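# Hook the cabinet door open using the post hook

## Task

Open the cabinet door and hook it so the hook on the post hangs tip-down through the door's eye; the loose cabinet must finish standing flat on its base or the task counts as failed.

## Robot and tools

Robot: two Doosan M1013 arms, left_arm and right_arm, each with a Robotiq 140 two-finger gripper whose fingers can fold at a hinge. Scene frame: origin at table-top height midway between the nominal bases, +x out over the table, +z up, left_arm on the +y side (image sides are not arm names). Calibrated bases: left_arm at (-0.090, +0.604, 0) m, right_arm at (+0.090, -0.583, 0) m. Gripper axes: fingers point along its +z, close along its y. end_effector_position is the point between the pads when shut; fingertips stick out about 33 mm past it (only 9 mm when wide open).

The 18-number row. Every arm-moving argument is one flat row of 18 numbers covering both arms: left_arm dx, dy, dz, rx, ry, rz, left gripper position, force_limit, speed, then the same nine for right_arm. All lie in [-1, 1], even for an idle arm. dx..rz are offsets, not poses: they count from that arm's Hand target at the start of the action or move, along the Hand target's own axes (not scene axes). 1.0 equals 0.6 m for dx/dy/dz and 180 degrees for rx/ry/rz, which form one rotation vector. Repeating an offset moves the arm further. Six zeros re-request the current Hand target. Gripper numbers are absolute commands: position +1 = 140 mm open, pads touch near -0.8, -1 closes until blocked; force_limit from -1 (about 14 N) to +1 (about 58 N) for slow closes; speed -1 about 30 mm/s, 0 about 140, +1 about 250 mm/s (faster closes grip much harder). Both start at +1. To keep a gripper unchanged, resend its last three numbers; a 0 is a real command.

Tools.
execute_actions(actions, cameras): actions is a list of actions; each action is up to 15 rows, one per 1/30 s step, and a short action repeats its last row. Every row counts from the action's starting Hand target. An empty list returns images and the scene number. cameras: names, ["all"], or []; unknown names invalidate the call.
move(target, speed, blend, stop_force, zero, blocking, cameras): straight-line path toward one 18-number row, or a list of up to 15 rows all offset from the same starting Hand targets. speed in m/s, 0.002 to 2 (default 0.25), rotation limited to twice that in rad/s; one value or one per target. blend in metres rounds corners in a list. stop_force 10 to 80 N ends an arm's path when it feels that much push along its travel; not reliable when the gripper rotates, near singular or stretched poses, or for light loose objects; leave it out when backing off a contact. zero (default true) resets the force baseline. blocking=false returns after about 0.5 s while the move runs (not allowed with stop_force). Moves cap at 10 s and do not avoid obstacles or the other arm. Avoid paths passing near an arm's own base.
wait(seconds 0 to 10), stop() to brake a running move, zoom_image(camera, region [x0,y0,x1,y1] in pixels, at most 504 per side) on cam_head_left, cam_head_right, cam_left_wrist or cam_right_wrist (all 672x504), clear_fault(arm) after a reported torque or force fault, read_manual(section) for licences only, finished_scene(scene) to end the scene; call nothing after it in that reply.

Controller behaviour: each step the commanded pose is clipped to within 70 mm and 16 degrees of the measured gripper, so big offsets take several actions. The gripper often rests short of the Hand target; the next command re-requests it, or add the shortfall as an offset. An arm blocked by something keeps pushing until commanded away; pull its target back past the gripper. A clearance check withholds commands bringing the arms too close.

Results: Hand target (last commanded, clipped pose; next offsets start here), end_effector_position and quat_wxyz in scene frame, velocities, Joint positions, Joint torques, External joint torques, Flange force (gripper axes, includes held weight and error), step readings, Tool commands, and per gripper object_status: 0 moving, 1 blocked while opening, 2 blocked while closing (a grip), 3 reached target or pads met. position_measured is in counts: 3 open, 75 about 100 mm, 139 about 60 mm, 200 about 20 mm, 230 pads touching. A move adds a move: line: done, off_target, moving, held or fault, plus limits such as paced (clipped) or held (checks withheld steps). Neither done nor off_target proves no contact.

Gripping: close with position -1 and confirm status 2. Grip with the outer quarter of the pads near the tips; nearer the palm the fingers fold and may hold loosely or let go. Fingertips pushed onto a surface fold easily. To grip harder raise force_limit and change position slightly (-1 to -0.98); to grip softer, open and reclose slowly.

Avoid: net force of 144 N on an arm or joint torque at its limits (waist/shoulder 309, elbow 145, wrist joints 40.9 N m) causes a fault stop needing clear_fault. Targets even slightly past a firm surface can fault the stiff arms. Do not let the arms press each other, do not slam or hit fixed or heavy objects, do not drop parts or release them while moving, and do not twist stiff things hard. Keep the loose cabinet upright and on the table; anything falling off fails the task. Long stretched holds heat motors (MOTOR HOT, then an over-temperature stop). Loose objects may get occasional small pushes.

Each tool is called in YAML: its name, and indented under it one key for each argument.

## Session

execute_actions:
  actions: []

Scene clock: 0.00 s.
left_arm: end_effector_position=(+0.4086, +0.4234, +0.2940) position_measured=3 object_status=3 end_effector_quat_wxyz=(-0.075, +0.776, -0.626, +0.008) | right_arm: end_effector_position=(+0.3317, -0.1234, +0.3232) position_measured=3 object_status=3 end_effector_quat_wxyz=(-0.521, +0.675, +0.522, -0.013)
Joint positions: left_arm=[-0.519 -0.046 1.887 0.152 1.262 2.381] | right_arm=[0.417 0.02 2.111 1.036 1.523 0.328]
Joint velocities: within noise
Joint torques (N m): no reading
External joint torques (N m): no reading
Flange force (N): no reading
Hand target: left_arm +0.4086, +0.4234, +0.2940; -0.075, +0.776, -0.626, +0.008 | right_arm +0.3317, -0.1234, +0.3232; -0.521, +0.675, +0.522, -0.013
Tool commands: left_gripper/position=+1.0 left_gripper/force_limit=+1.0 left_gripper/speed=+1.0 right_gripper/position=+1.0 right_gripper/force_limit=+1.0 right_gripper/speed=+1.0

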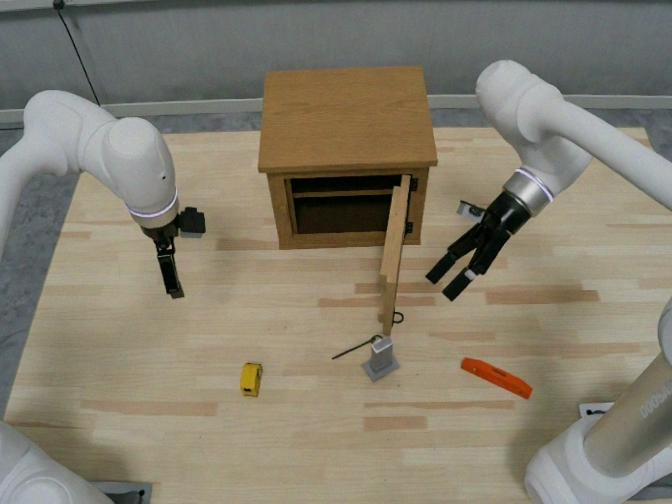

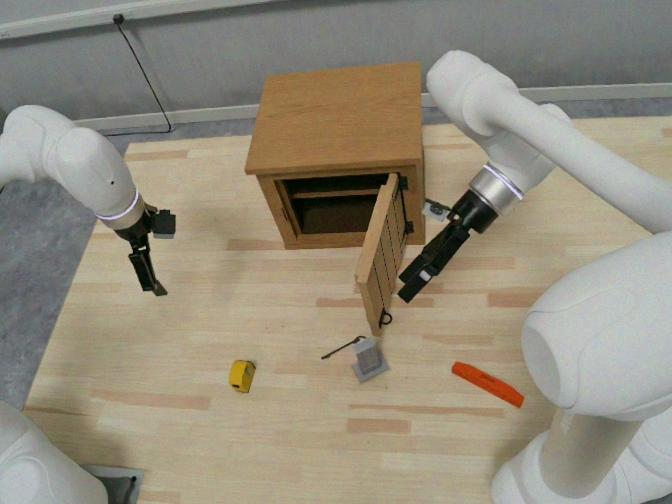

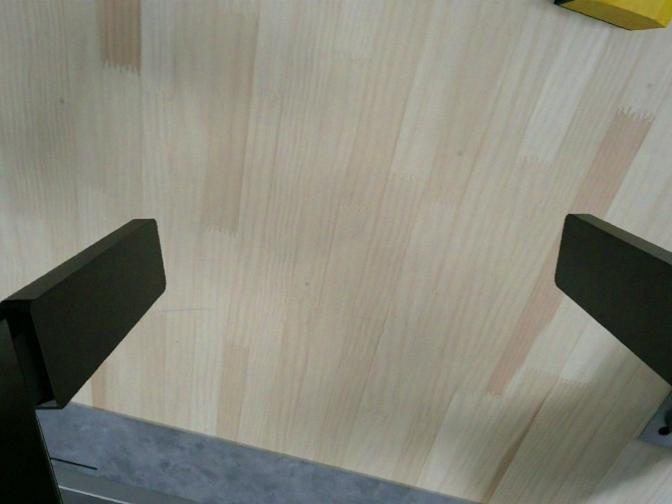

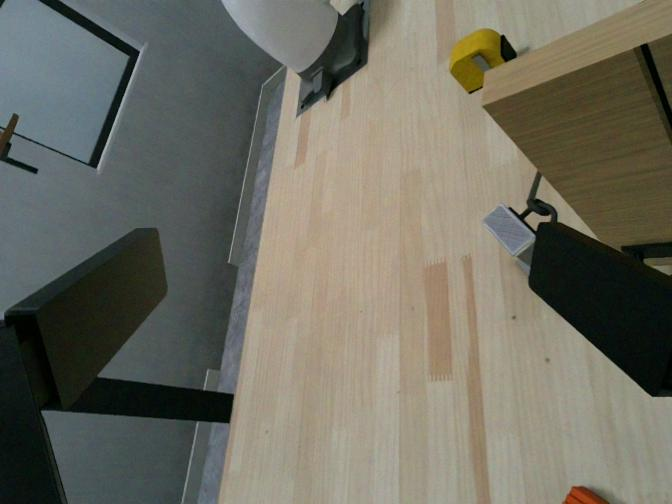

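zoom_image:
  camera: "cam_head_left"
  region: [310, 290, 430, 400]

zoom_image:
  camera: "cam_head_right"
  region: [300, 280, 420, 390]

zoom_image:
  camera: "cam_right_wrist"
  region: [460, 130, 660, 290]

Scaled by 4.200 from the camera's 672x504 image, which has a finer 960x720 frame.

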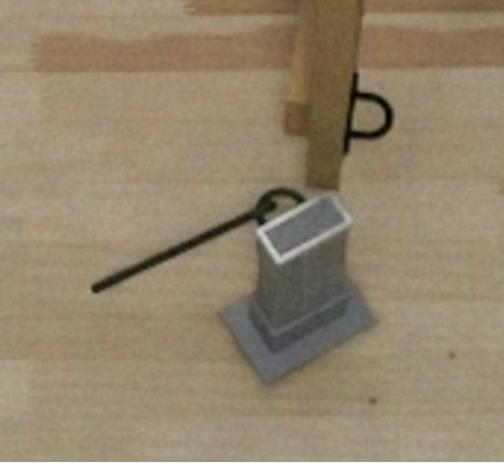

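Scaled by 4.200 from the camera's 672x504 image, which has a finer 960x720 frame.

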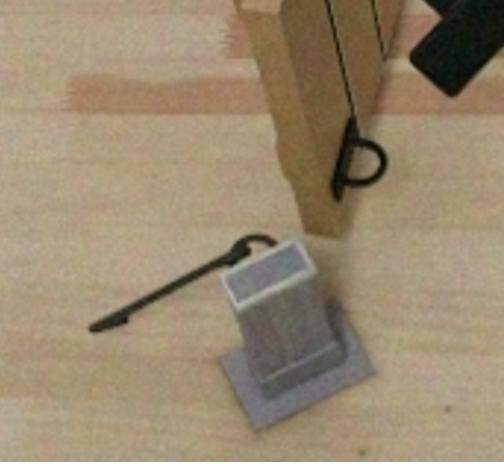

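Scaled by 2.520 from the camera's 672x504 image, which has a finer 960x720 frame.

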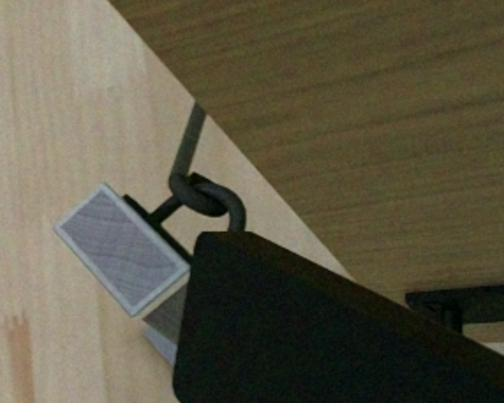

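move:
  target: [0.368,0.345,-0.085,0.029,0.062,0.913,1,1,1,0,0,0,0,0,0,1,1,1]
  speed: 0.6
  cameras: ["all"]

zoom_image:
  camera: "cam_left_wrist"
  region: [100, 0, 572, 354]

Scene clock: 90.03 s.
left_arm: end_effector_position=(+0.2498, +0.1608, +0.3002) position_measured=3 object_status=3 end_effector_quat_wxyz=(+0.000, +0.519, +0.855, +0.001) | right_arm: end_effector_position=(+0.3317, -0.1234, +0.3232) position_measured=3 object_status=3 end_effector_quat_wxyz=(-0.521, +0.675, +0.522, -0.013)
Joint positions: left_arm=[-0.995 0.027 1.796 0.002 1.32 4.824] | right_arm=[0.417 0.02 2.111 1.036 1.523 0.328]
Joint torques (N m): left_arm=[-1.29 -41.9 -40.96 4.22 -0.06 -0.59] | right_arm=[-1.96 -41.79 -36.04 3.85 0.96 0.56]
External joint torques (N m): left_arm=[1.38 -1.99 -0.13 0.03 0.1 0.59] | right_arm=[2.01 2.13 -1.48 0.06 0.43 -0.6]
Flange force (N): left_arm=[3.3 3.0 -1.2] | right_arm=[5.1 4.0 2.1]
Hand target: left_arm +0.2498, +0.1608, +0.3002; +0.000, +0.519, +0.855, +0.001 | right_arm +0.3317, -0.1234, +0.3232; -0.521, +0.675, +0.522, -0.013
Off the commanded pose: left_arm 0.000 m, 0 deg | right_arm 0.000 m, 0 deg.
move: done

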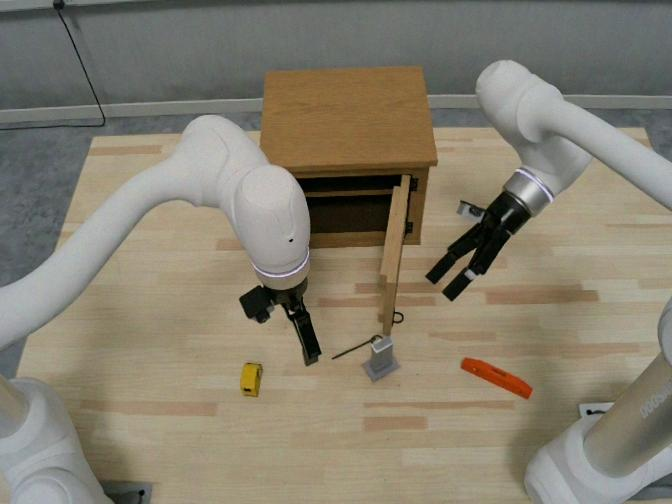

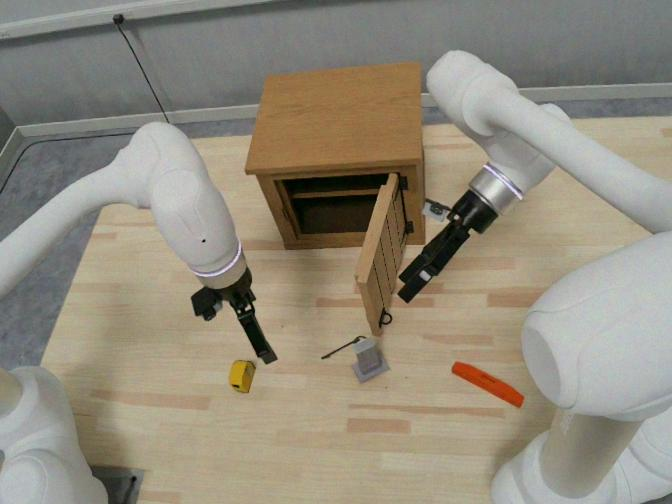

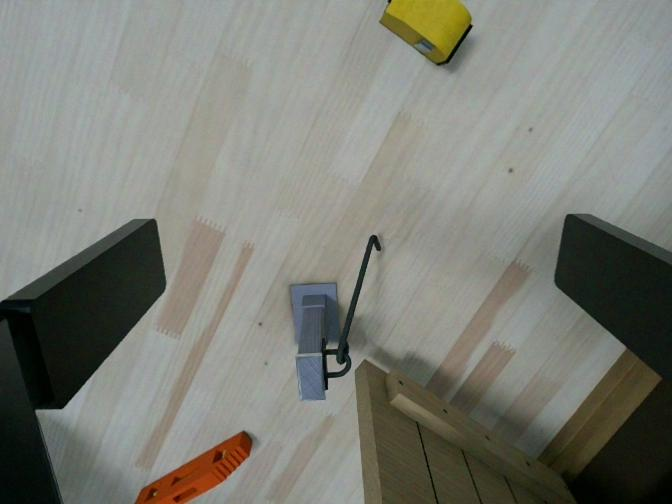

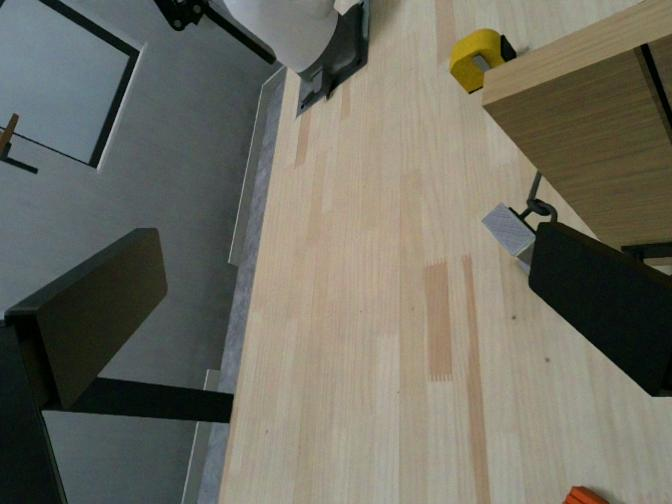

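Scaled by 1.068 from the camera's 672x504 image, which has a finer 960x720 frame.

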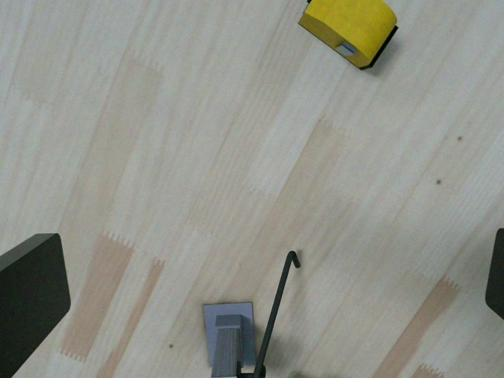

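move:
  target: [-0.127,0.029,0.14,0,0,0,0.3,1,0,-0.13,0.318,-0.092,-0.178,0.138,0,-1,0,0]
  speed: 0.3
  cameras: ["all"]

zoom_image:
  camera: "cam_head_left"
  region: [270, 260, 430, 400]

zoom_image:
  camera: "cam_head_right"
  region: [270, 260, 430, 400]

Scene clock: 162.77 s.
left_arm: end_effector_position=(+0.3004, +0.1014, +0.2162) position_measured=91 object_status=3 end_effector_quat_wxyz=(+0.000, +0.519, +0.855, +0.001) | right_arm: end_effector_position=(+0.4591, -0.2009, +0.1706) position_measured=233 object_status=3 end_effector_quat_wxyz=(-0.414, +0.779, +0.383, +0.274)
Joint positions: left_arm=[-0.981 0.193 1.767 0.002 1.183 4.838] | right_arm=[0.181 -0.012 2.47 1.433 0.976 -0.229]
Joint torques (N m): left_arm=[-1.15 -56.91 -39.13 4.01 -0.09 -0.9] | right_arm=[-2.06 -31.67 -29.6 1.53 1.21 0.64]
External joint torques (N m): left_arm=[1.32 -2.23 -0.1 0.04 0.13 0.9] | right_arm=[2.08 1.97 -1.54 0.31 0.47 -0.67]
Flange force (N): left_arm=[3.6 2.9 -1.7] | right_arm=[1.2 3.4 9.3]
Hand target: left_arm +0.3004, +0.1014, +0.2162; +0.000, +0.519, +0.855, +0.001 | right_arm +0.4591, -0.2008, +0.1706; -0.414, +0.779, +0.383, +0.274
Off the commanded pose: left_arm 0.000 m, 0 deg | right_arm 0.000 m, 0 deg.
move: done

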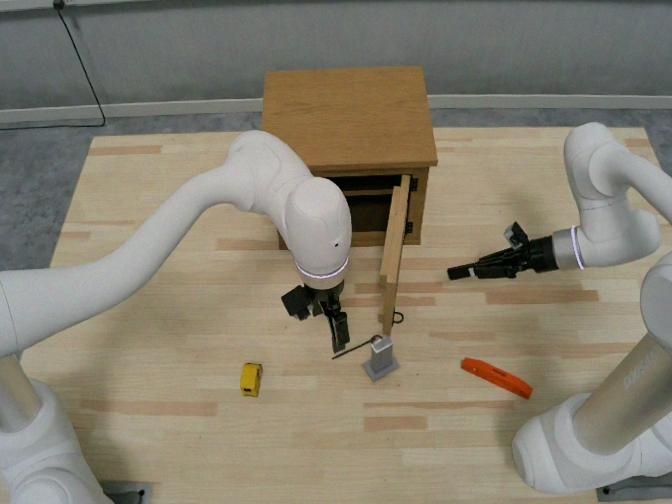

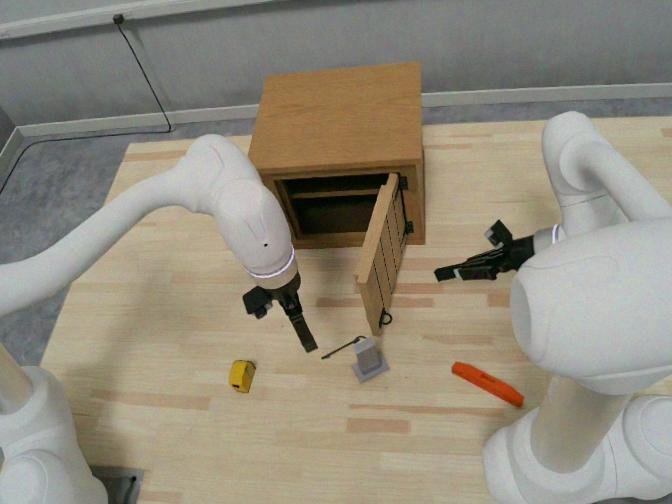

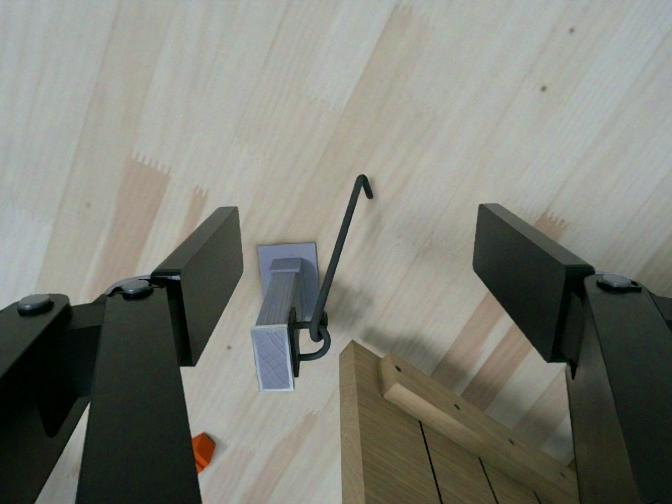

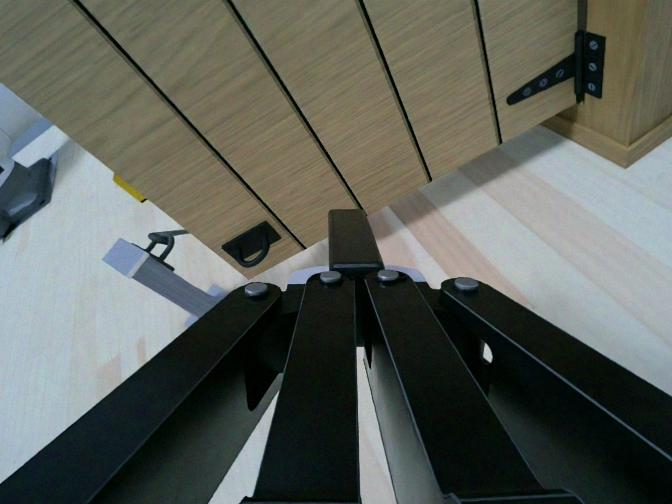

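Scaled by 3.150 from the camera's 672x504 image, which has a finer 960x720 frame.

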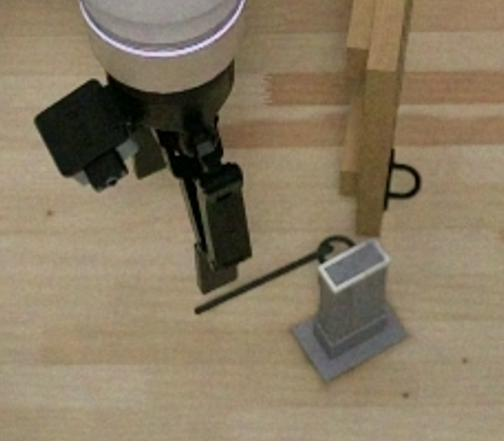

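Scaled by 3.150 from the camera's 672x504 image, which has a finer 960x720 frame.

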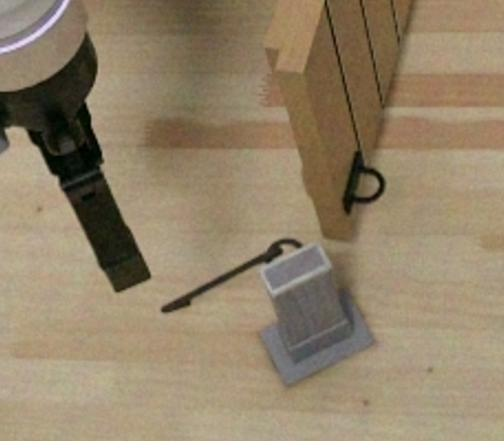

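move:
  target: [-0.059,-0.006,0.11,0,0,-0.902,-0.3,1,0,0.112,-0.082,0.233,0,0,0,-1,0,0]
  speed: 0.35
  cameras: ["all"]

zoom_image:
  camera: "cam_left_wrist"
  region: [150, 100, 550, 400]

zoom_image:
  camera: "cam_head_right"
  region: [270, 240, 430, 400]

Scene clock: 269.53 s.
left_arm: end_effector_position=(+0.3136, +0.0685, +0.1501) position_measured=167 object_status=3 end_effector_quat_wxyz=(-0.001, +0.765, -0.644, +0.000) | right_arm: end_effector_position=(+0.4713, -0.0386, +0.1712) position_measured=233 object_status=3 end_effector_quat_wxyz=(-0.415, +0.779, +0.383, +0.274)
Joint positions: left_arm=[-0.993 0.291 1.772 0.003 1.08 1.992] | right_arm=[0.56 0.117 2.328 1.716 0.735 -0.212]
Joint torques (N m): left_arm=[-1.29 -64.16 -37.39 3.84 -0.19 -1.16] | right_arm=[-1.99 -46.93 -30.88 0.82 1.23 0.57]
External joint torques (N m): left_arm=[1.21 -3.58 -0.19 0 0.15 1.16] | right_arm=[1.99 2.48 -1.46 -0.03 0.41 -0.59]
Flange force (N): left_arm=[-5.7 -1.1 -3.2] | right_arm=[0.0 1.8 8.9]
Hand target: left_arm +0.3136, +0.0685, +0.1501; -0.001, +0.765, -0.644, +0.000 | right_arm +0.4713, -0.0386, +0.1712; -0.414, +0.779, +0.383, +0.274
Off the commanded pose: left_arm 0.000 m, 0 deg | right_arm 0.000 m, 0 deg.
move: done

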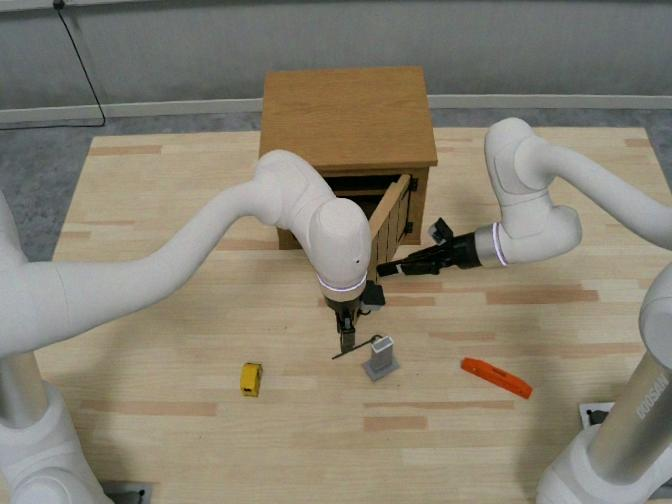

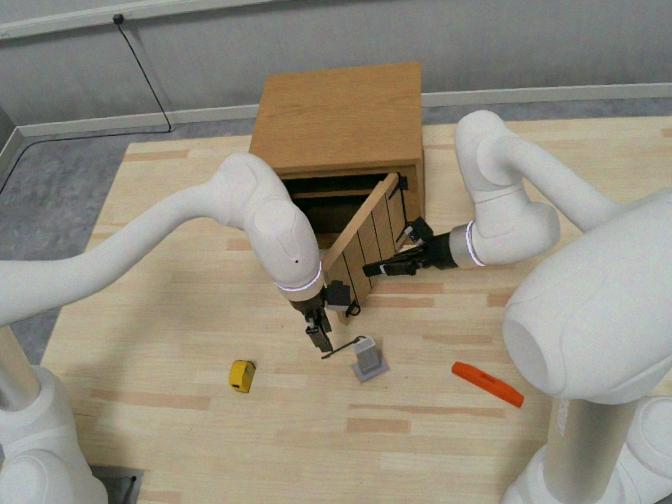

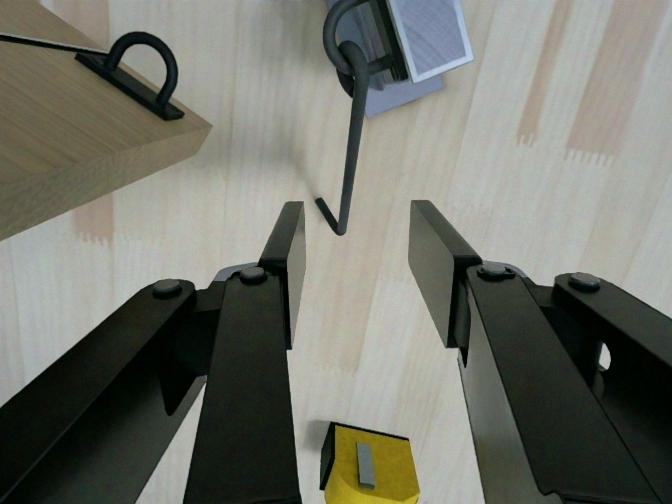

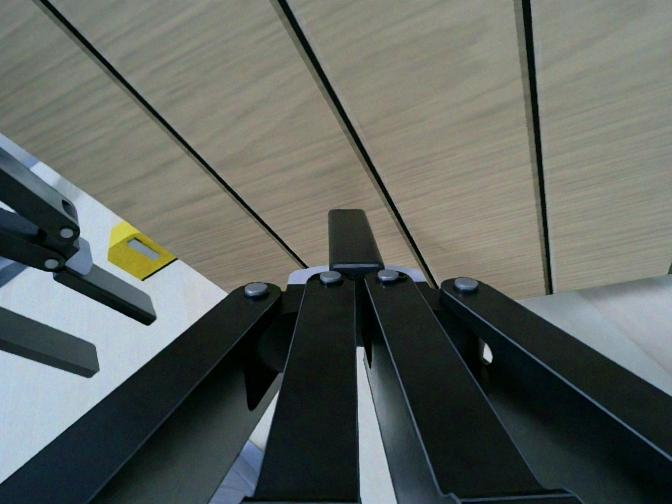

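Scaled by 1.260 from the camera's 672x504 image, which has a finer 960x720 frame.

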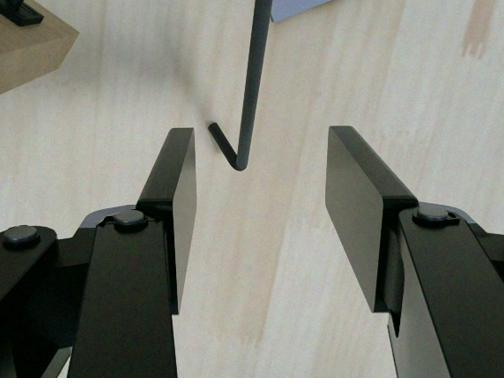

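Scaled by 3.150 from the camera's 672x504 image, which has a finer 960x720 frame.

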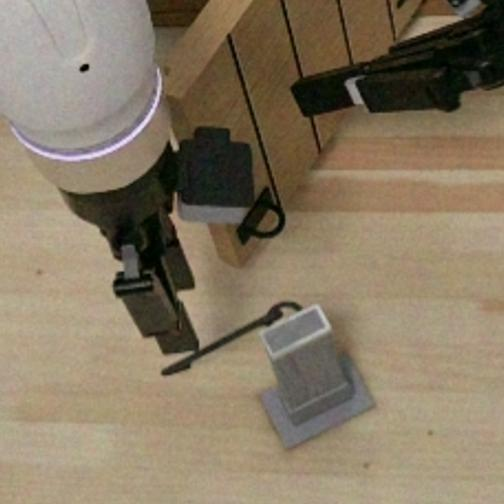

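move:
  target:
    - [0.011,-0.005,0.122,0,0,0,-0.3,1,0,0.024,0.008,0.028,0,0,0,-1,0,0]
    - [0.011,-0.005,0.122,0,0,0,-1,0,-1,0.024,0.008,0.028,0,0,0,-1,0,0]
  speed: 0.12
  cameras: ["all"]

zoom_image:
  camera: "cam_head_right"
  region: [270, 240, 430, 400]

Scene clock: 321.60 s.
left_arm: end_effector_position=(+0.3178, +0.0626, +0.0769) position_measured=222 object_status=0 end_effector_quat_wxyz=(-0.001, +0.765, -0.644, +0.000) | right_arm: end_effector_position=(+0.4851, -0.0206, +0.1713) position_measured=233 object_status=3 end_effector_quat_wxyz=(-0.414, +0.779, +0.383, +0.274)
Joint positions: left_arm=[-0.992 0.364 1.821 0.003 0.957 1.992] | right_arm=[0.577 0.148 2.29 1.723 0.723 -0.204]
Joint torques (N m): left_arm=[6.61 -59.94 -31.26 5.63 -1.85 -1.77] | right_arm=[-1.85 -50.19 -31.05 0.8 1.18 0.56]
External joint torques (N m): left_arm=[-6.47 -12.4 -3.59 -2.07 1.81 1.77] | right_arm=[1.74 2.16 -1.6 -0.03 0.45 -0.59]
Flange force (N): left_arm=[-4.7 10.2 -17.8] | right_arm=[0.3 1.8 7.8]
Hand target: left_arm +0.3178, +0.0626, +0.0769; -0.001, +0.765, -0.644, +0.000 | right_arm +0.4851, -0.0206, +0.1713; -0.414, +0.779, +0.383, +0.274
Off the commanded pose: left_arm 0.000 m, 0 deg | right_arm 0.000 m, 0 deg.
move: done

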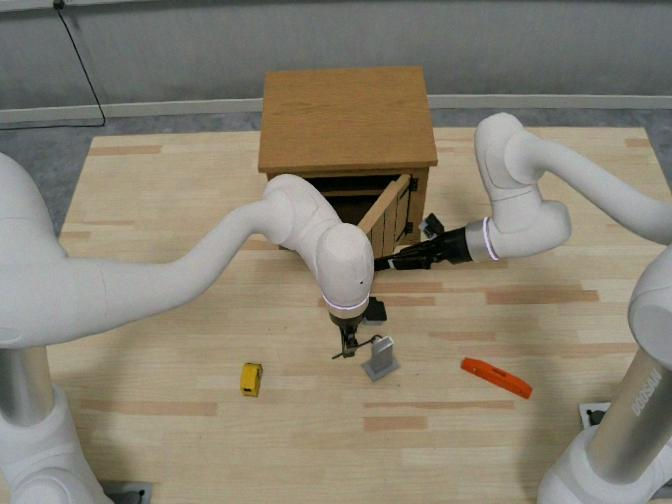

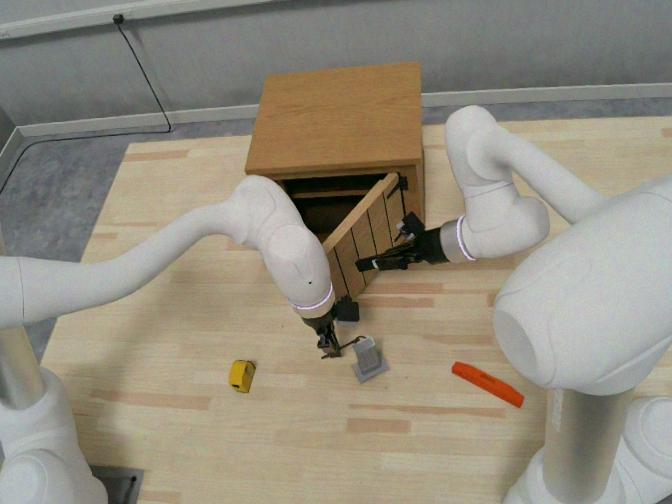

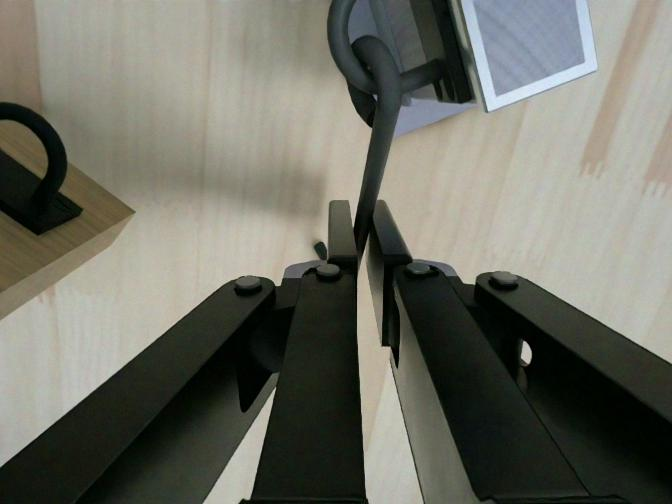

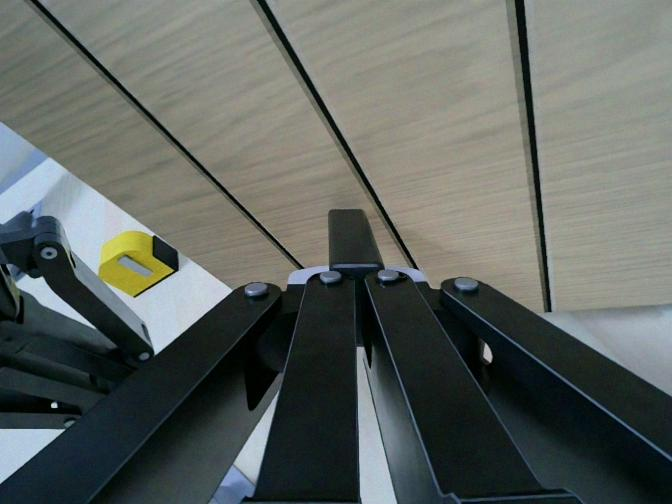

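Scaled by 3.150 from the camera's 672x504 image, which has a finer 960x720 frame.

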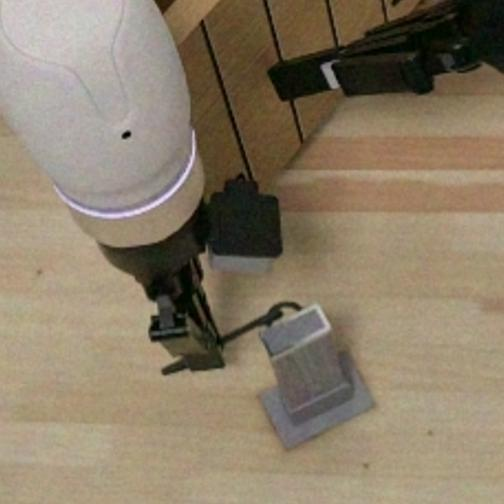

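move:
  target:
    - [0,0,-0.05,0,-0.1667,0,-1,0,-1,0,0,0,0,0,0,-1,0,0]
    - [0.036,-0.039,-0.093,0.030,-0.340,0.155,-1,0,-1,0,0,0,0,0,0,-1,0,0]
    - [0.0865,-0.0707,-0.0907,0.0956,-0.3696,0.379,-1,0,-1,0,0,0,0,0,0,-1,0,0]
  speed: 0.18
  blend: [0.01,0.01,0]
  cameras: ["all"]

zoom_image:
  camera: "cam_head_right"
  region: [290, 250, 430, 390]

zoom_image:
  camera: "cam_head_left"
  region: [310, 250, 450, 390]

Scene clock: 388.03 s.
left_arm: end_effector_position=(+0.3322, +0.0530, +0.1210) position_measured=224 object_status=2 end_effector_quat_wxyz=(+0.276, -0.613, +0.681, +0.289) | right_arm: end_effector_position=(+0.4851, -0.0206, +0.1713) position_measured=233 object_status=3 end_effector_quat_wxyz=(-0.414, +0.779, +0.383, +0.274)
Joint positions: left_arm=[-1.143 0.718 1.361 0.351 1.812 2.068] | right_arm=[0.577 0.148 2.29 1.723 0.723 -0.204]
Joint torques (N m): left_arm=[-11.55 -99.38 -47.8 1.77 -5.03 -0.68] | right_arm=[-2.11 -50.22 -31.18 0.77 1.22 0.57]
External joint torques (N m): left_arm=[11.46 -6.31 11.58 2.63 6.89 0.68] | right_arm=[2.1 2.22 -1.48 -0.01 0.41 -0.59]
Flange force (N): left_arm=[-28.2 5.8 19.0] | right_arm=[0.0 1.2 8.4]
Hand target: left_arm +0.3322, +0.0530, +0.1210; +0.276, -0.613, +0.681, +0.289 (not the last commanded pose) | right_arm +0.4851, -0.0206, +0.1713; -0.414, +0.779, +0.383, +0.274
Off the commanded pose: left_arm 0.051 m, 57 deg | right_arm 0.000 m, 0 deg.
move: held (left_arm; a check stopped the path); path passed 1 of 3 targets; limits=held
pose unreachable (left arm): on one or more control steps of this call, first in action 0 (counted from 0), this arm could not follow its commanded pose, so it was not sent that pose on those steps. It may still have moved: this result reports where it is.
cause: moving toward the commanded pose would bring a part of the arm too close to another arm (a part of this arm just beyond joint 4 (forearm roll) and a part of the right arm just beyond its joint 6 (wrist roll), at the place that arm is still heading or pushing toward).

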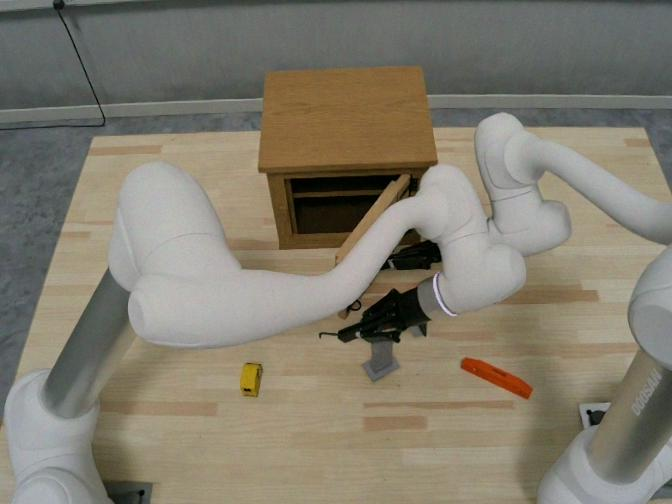

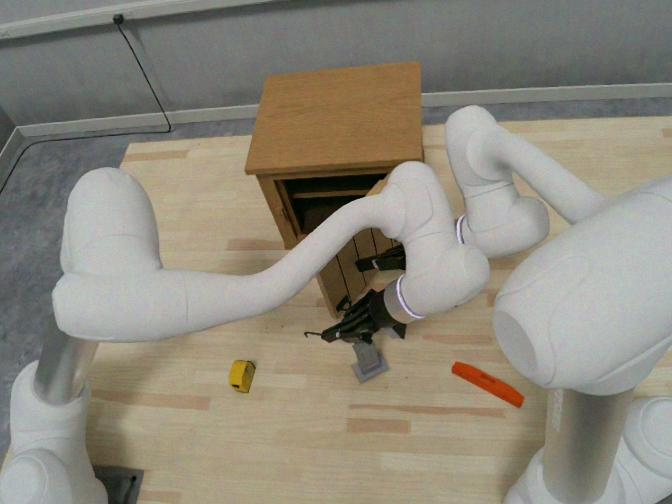

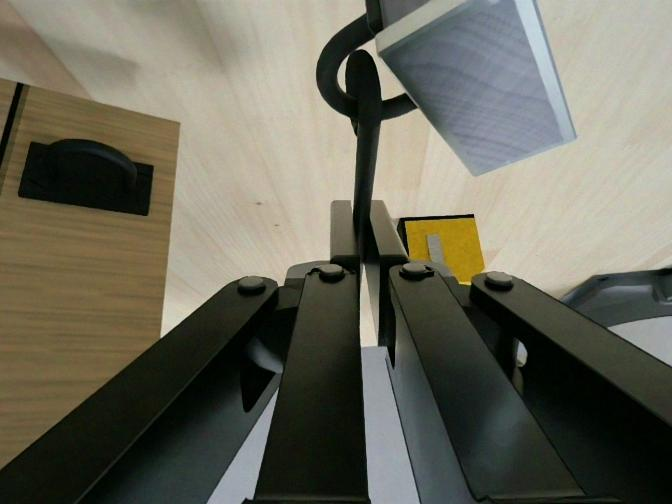

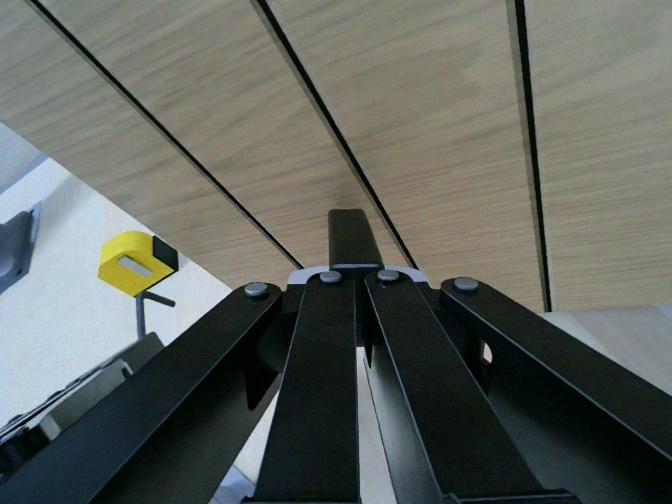

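Scaled by 3.600 from the camera's 672x504 image, which has a finer 960x720 frame.

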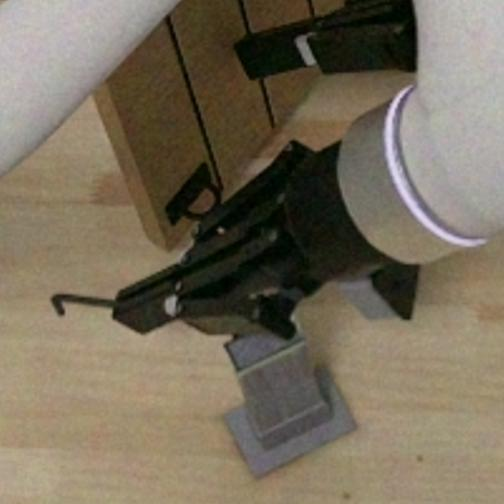

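Scaled by 3.600 from the camera's 672x504 image, which has a finer 960x720 frame.

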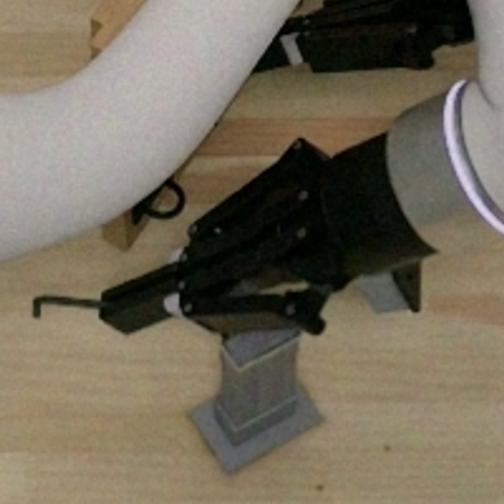

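move:
  target:
    - [0,0,0,0,0,0,-1,0,-1,-0.10,0.19,-0.31,0,0,0,-1,0,0]
    - [0.001,-0.037,-0.023,0.083,-0.068,0.118,-1,0,-1,-0.10,0.19,-0.31,0,0,0,-1,0,0]
    - [0.0205,-0.0637,-0.0522,0.1656,-0.1365,0.2352,-1,0,-1,-0.10,0.19,-0.31,0,0,0,-1,0,0]
  speed: [0.3,0.18,0.18]
  blend: [0,0.01,0]
  cameras: ["all"]

zoom_image:
  camera: "cam_head_right"
  region: [290, 250, 430, 390]

zoom_image:
  camera: "cam_head_left"
  region: [310, 250, 450, 390]

Scene clock: 439.90 s.
left_arm: end_effector_position=(+0.3683, +0.0187, +0.1312) position_measured=224 object_status=2 end_effector_quat_wxyz=(+0.433, -0.168, +0.830, +0.308) | right_arm: end_effector_position=(+0.5253, -0.2433, +0.1712) position_measured=233 object_status=3 end_effector_quat_wxyz=(-0.414, +0.779, +0.383, +0.274)
Joint positions: left_arm=[-1.321 0.71 1.53 0.879 1.672 2.724] | right_arm=[0.047 0.074 2.378 1.335 1.06 -0.24]
Joint torques (N m): left_arm=[6.58 -105.67 -40.11 12.32 1.27 0.06] | right_arm=[-2.1 -41.02 -29.61 2.16 1.25 0.57]
External joint torques (N m): left_arm=[-6.3 2.89 5.87 -8.46 0.6 -0.04] | right_arm=[1.96 2.44 -1.28 0.04 0.43 -0.6]
Flange force (N): left_arm=[14.3 12.6 -4.0] | right_arm=[1.1 4.8 7.2]
Hand target: left_arm +0.3683, +0.0187, +0.1312; +0.433, -0.168, +0.830, +0.308 | right_arm +0.5253, -0.2433, +0.1712; -0.414, +0.779, +0.383, +0.274
Off the commanded pose: left_arm 0.000 m, 0 deg | right_arm 0.000 m, 0 deg.
move: done

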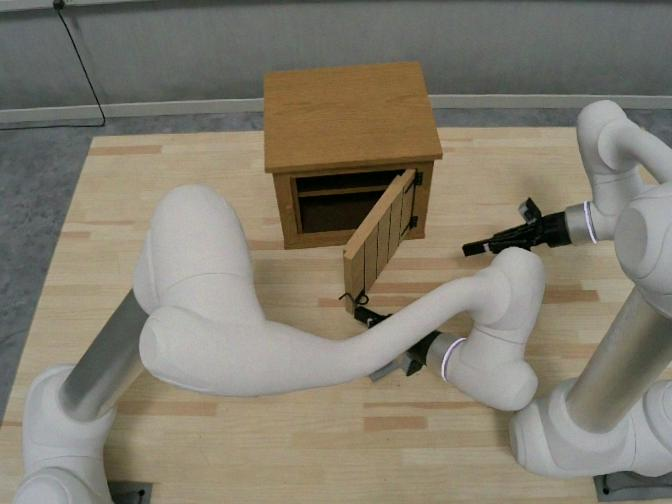

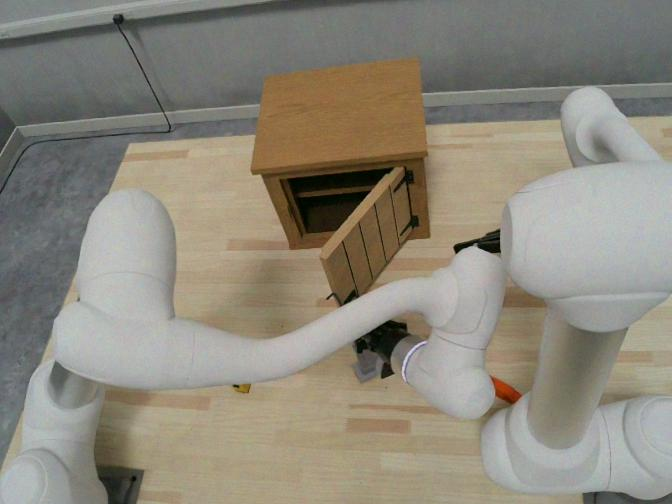

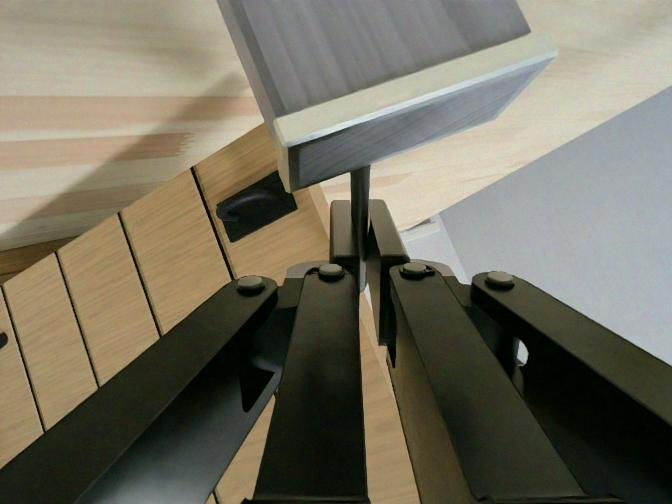

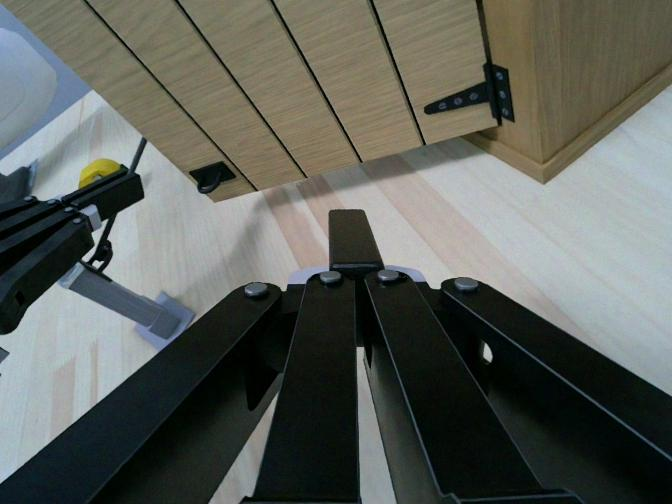

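Scaled by 3.600 from the camera's 672x504 image, which has a finer 960x720 frame.

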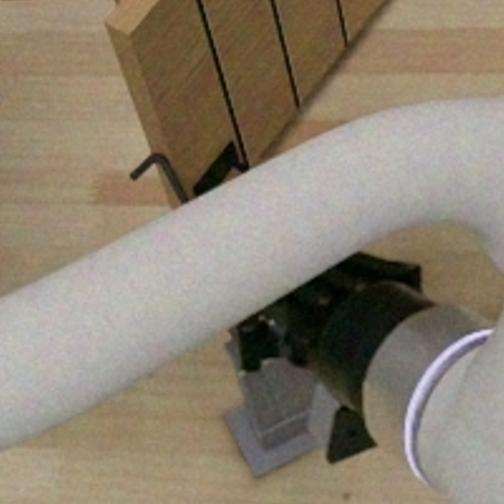

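Scaled by 3.600 from the camera's 672x504 image, which has a finer 960x720 frame.

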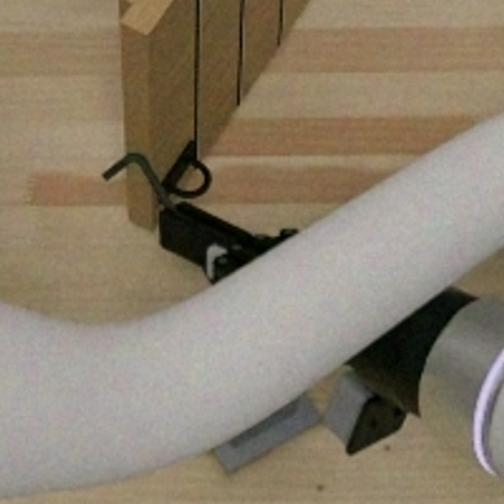

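move:
  target:
    - [0.013,0.045,0.013,-0.107,0.07,-0.114,-1,0,-1,0,0,0,0,0,0,-1,0,0]
    - [0.044,0.077,0.0055,-0.2135,0.1395,-0.2284,-1,0,-1,0,0,0,0,0,0,-1,0,0]
    - [0.044,0.077,0.0055,-0.2135,0.1395,-0.2284,-1,0,-1,0.09,-0.17,0.275,0,0,0,-1,0,0]
  speed: [0.25,0.25,0.2]
  blend: [0.01,0,0]
  cameras: ["all"]

zoom_image:
  camera: "cam_head_left"
  region: [310, 250, 450, 390]

Scene clock: 523.83 s.
left_arm: end_effector_position=(+0.3302, +0.0553, +0.1249) position_measured=224 object_status=2 end_effector_quat_wxyz=(-0.250, +0.631, -0.648, -0.346) | right_arm: end_effector_position=(+0.5024, -0.1296, +0.1725) position_measured=233 object_status=3 end_effector_quat_wxyz=(-0.416, +0.779, +0.383, +0.272)
Joint positions: left_arm=[-1.105 0.768 1.292 0.273 1.924 2.058] | right_arm=[0.332 0.088 2.359 1.531 0.884 -0.201]
Joint torques (N m): left_arm=[-1.17 -104.64 -35.94 4.32 2.11 -0.87] | right_arm=[-1.52 -43.6 -30.41 1.41 1.15 0.57]
External joint torques (N m): left_arm=[1.52 -4.47 -0.16 0.01 -0.07 0.88] | right_arm=[1.49 2.57 -1.48 0.11 0.48 -0.59]
Flange force (N): left_arm=[-7.0 1.0 2.5] | right_arm=[0.5 4.2 7.8]
Hand target: left_arm +0.3302, +0.0553, +0.1249; -0.250, +0.631, -0.648, -0.346 | right_arm +0.5024, -0.1296, +0.1726; -0.416, +0.779, +0.383, +0.272 (not the last commanded pose)
Off the commanded pose: left_arm 0.000 m, 0 deg | right_arm 0.085 m, 0 deg.
move: held (right_arm; a check stopped the path); path passed 2 of 3 targets; limits=held
pose unreachable (right arm): on one or more control steps of this call, first in action 0 (counted from 0), this arm could not follow its commanded pose, so it was not sent that pose on those steps. It may still have moved: this result reports where it is.
cause: moving toward the commanded pose would bring a part of the arm too close to another arm (a part of this arm just beyond joint 6 (wrist roll) and a part of the left arm just beyond its joint 4 (forearm roll), 22 mm apart when this arm was first held).

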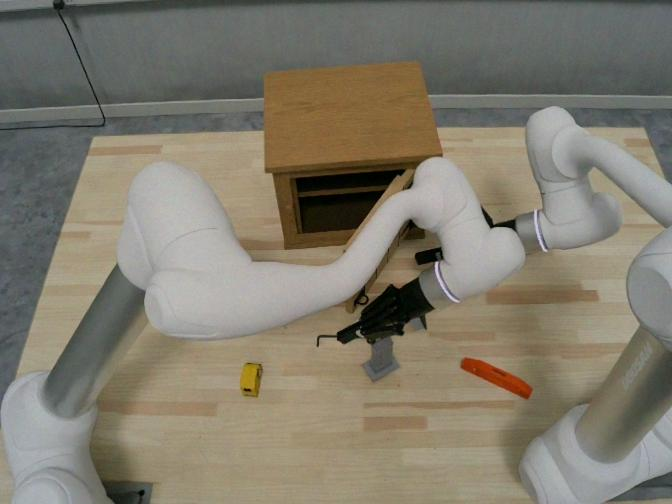

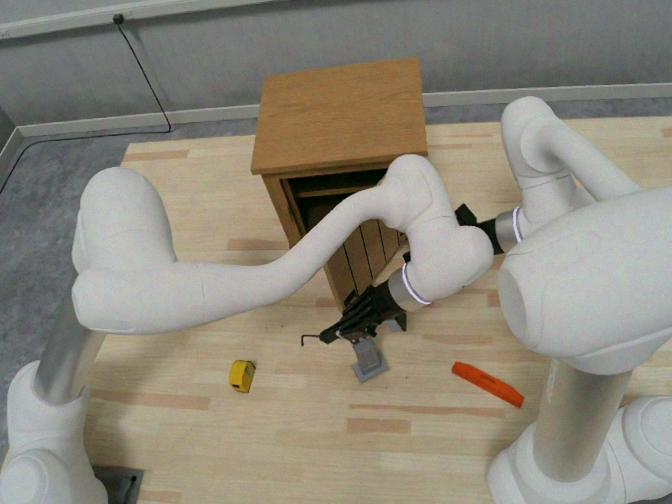

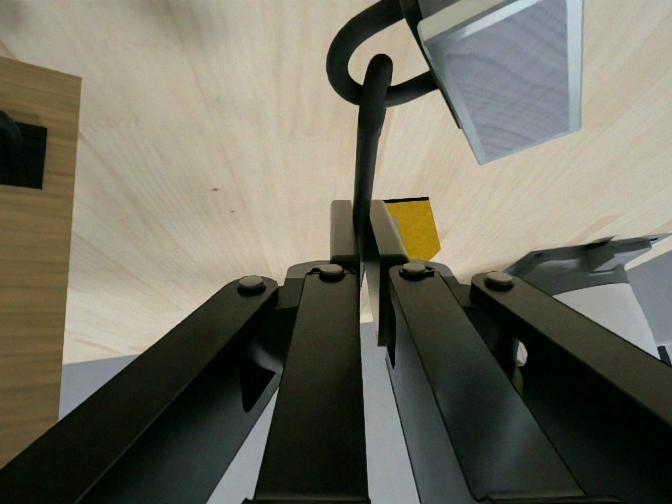

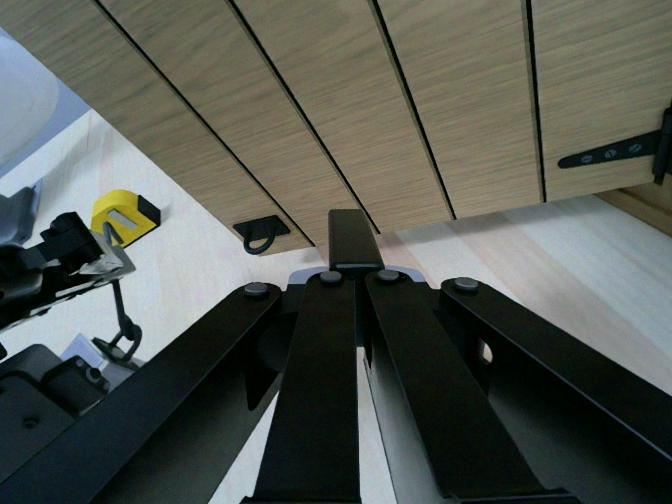

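Scaled by 3.600 from the camera's 672x504 image, which has a finer 960x720 frame.

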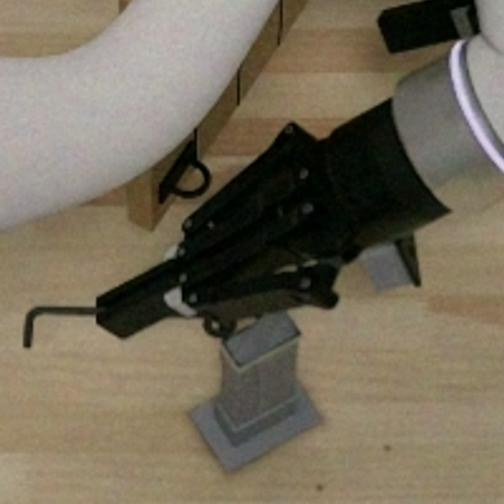

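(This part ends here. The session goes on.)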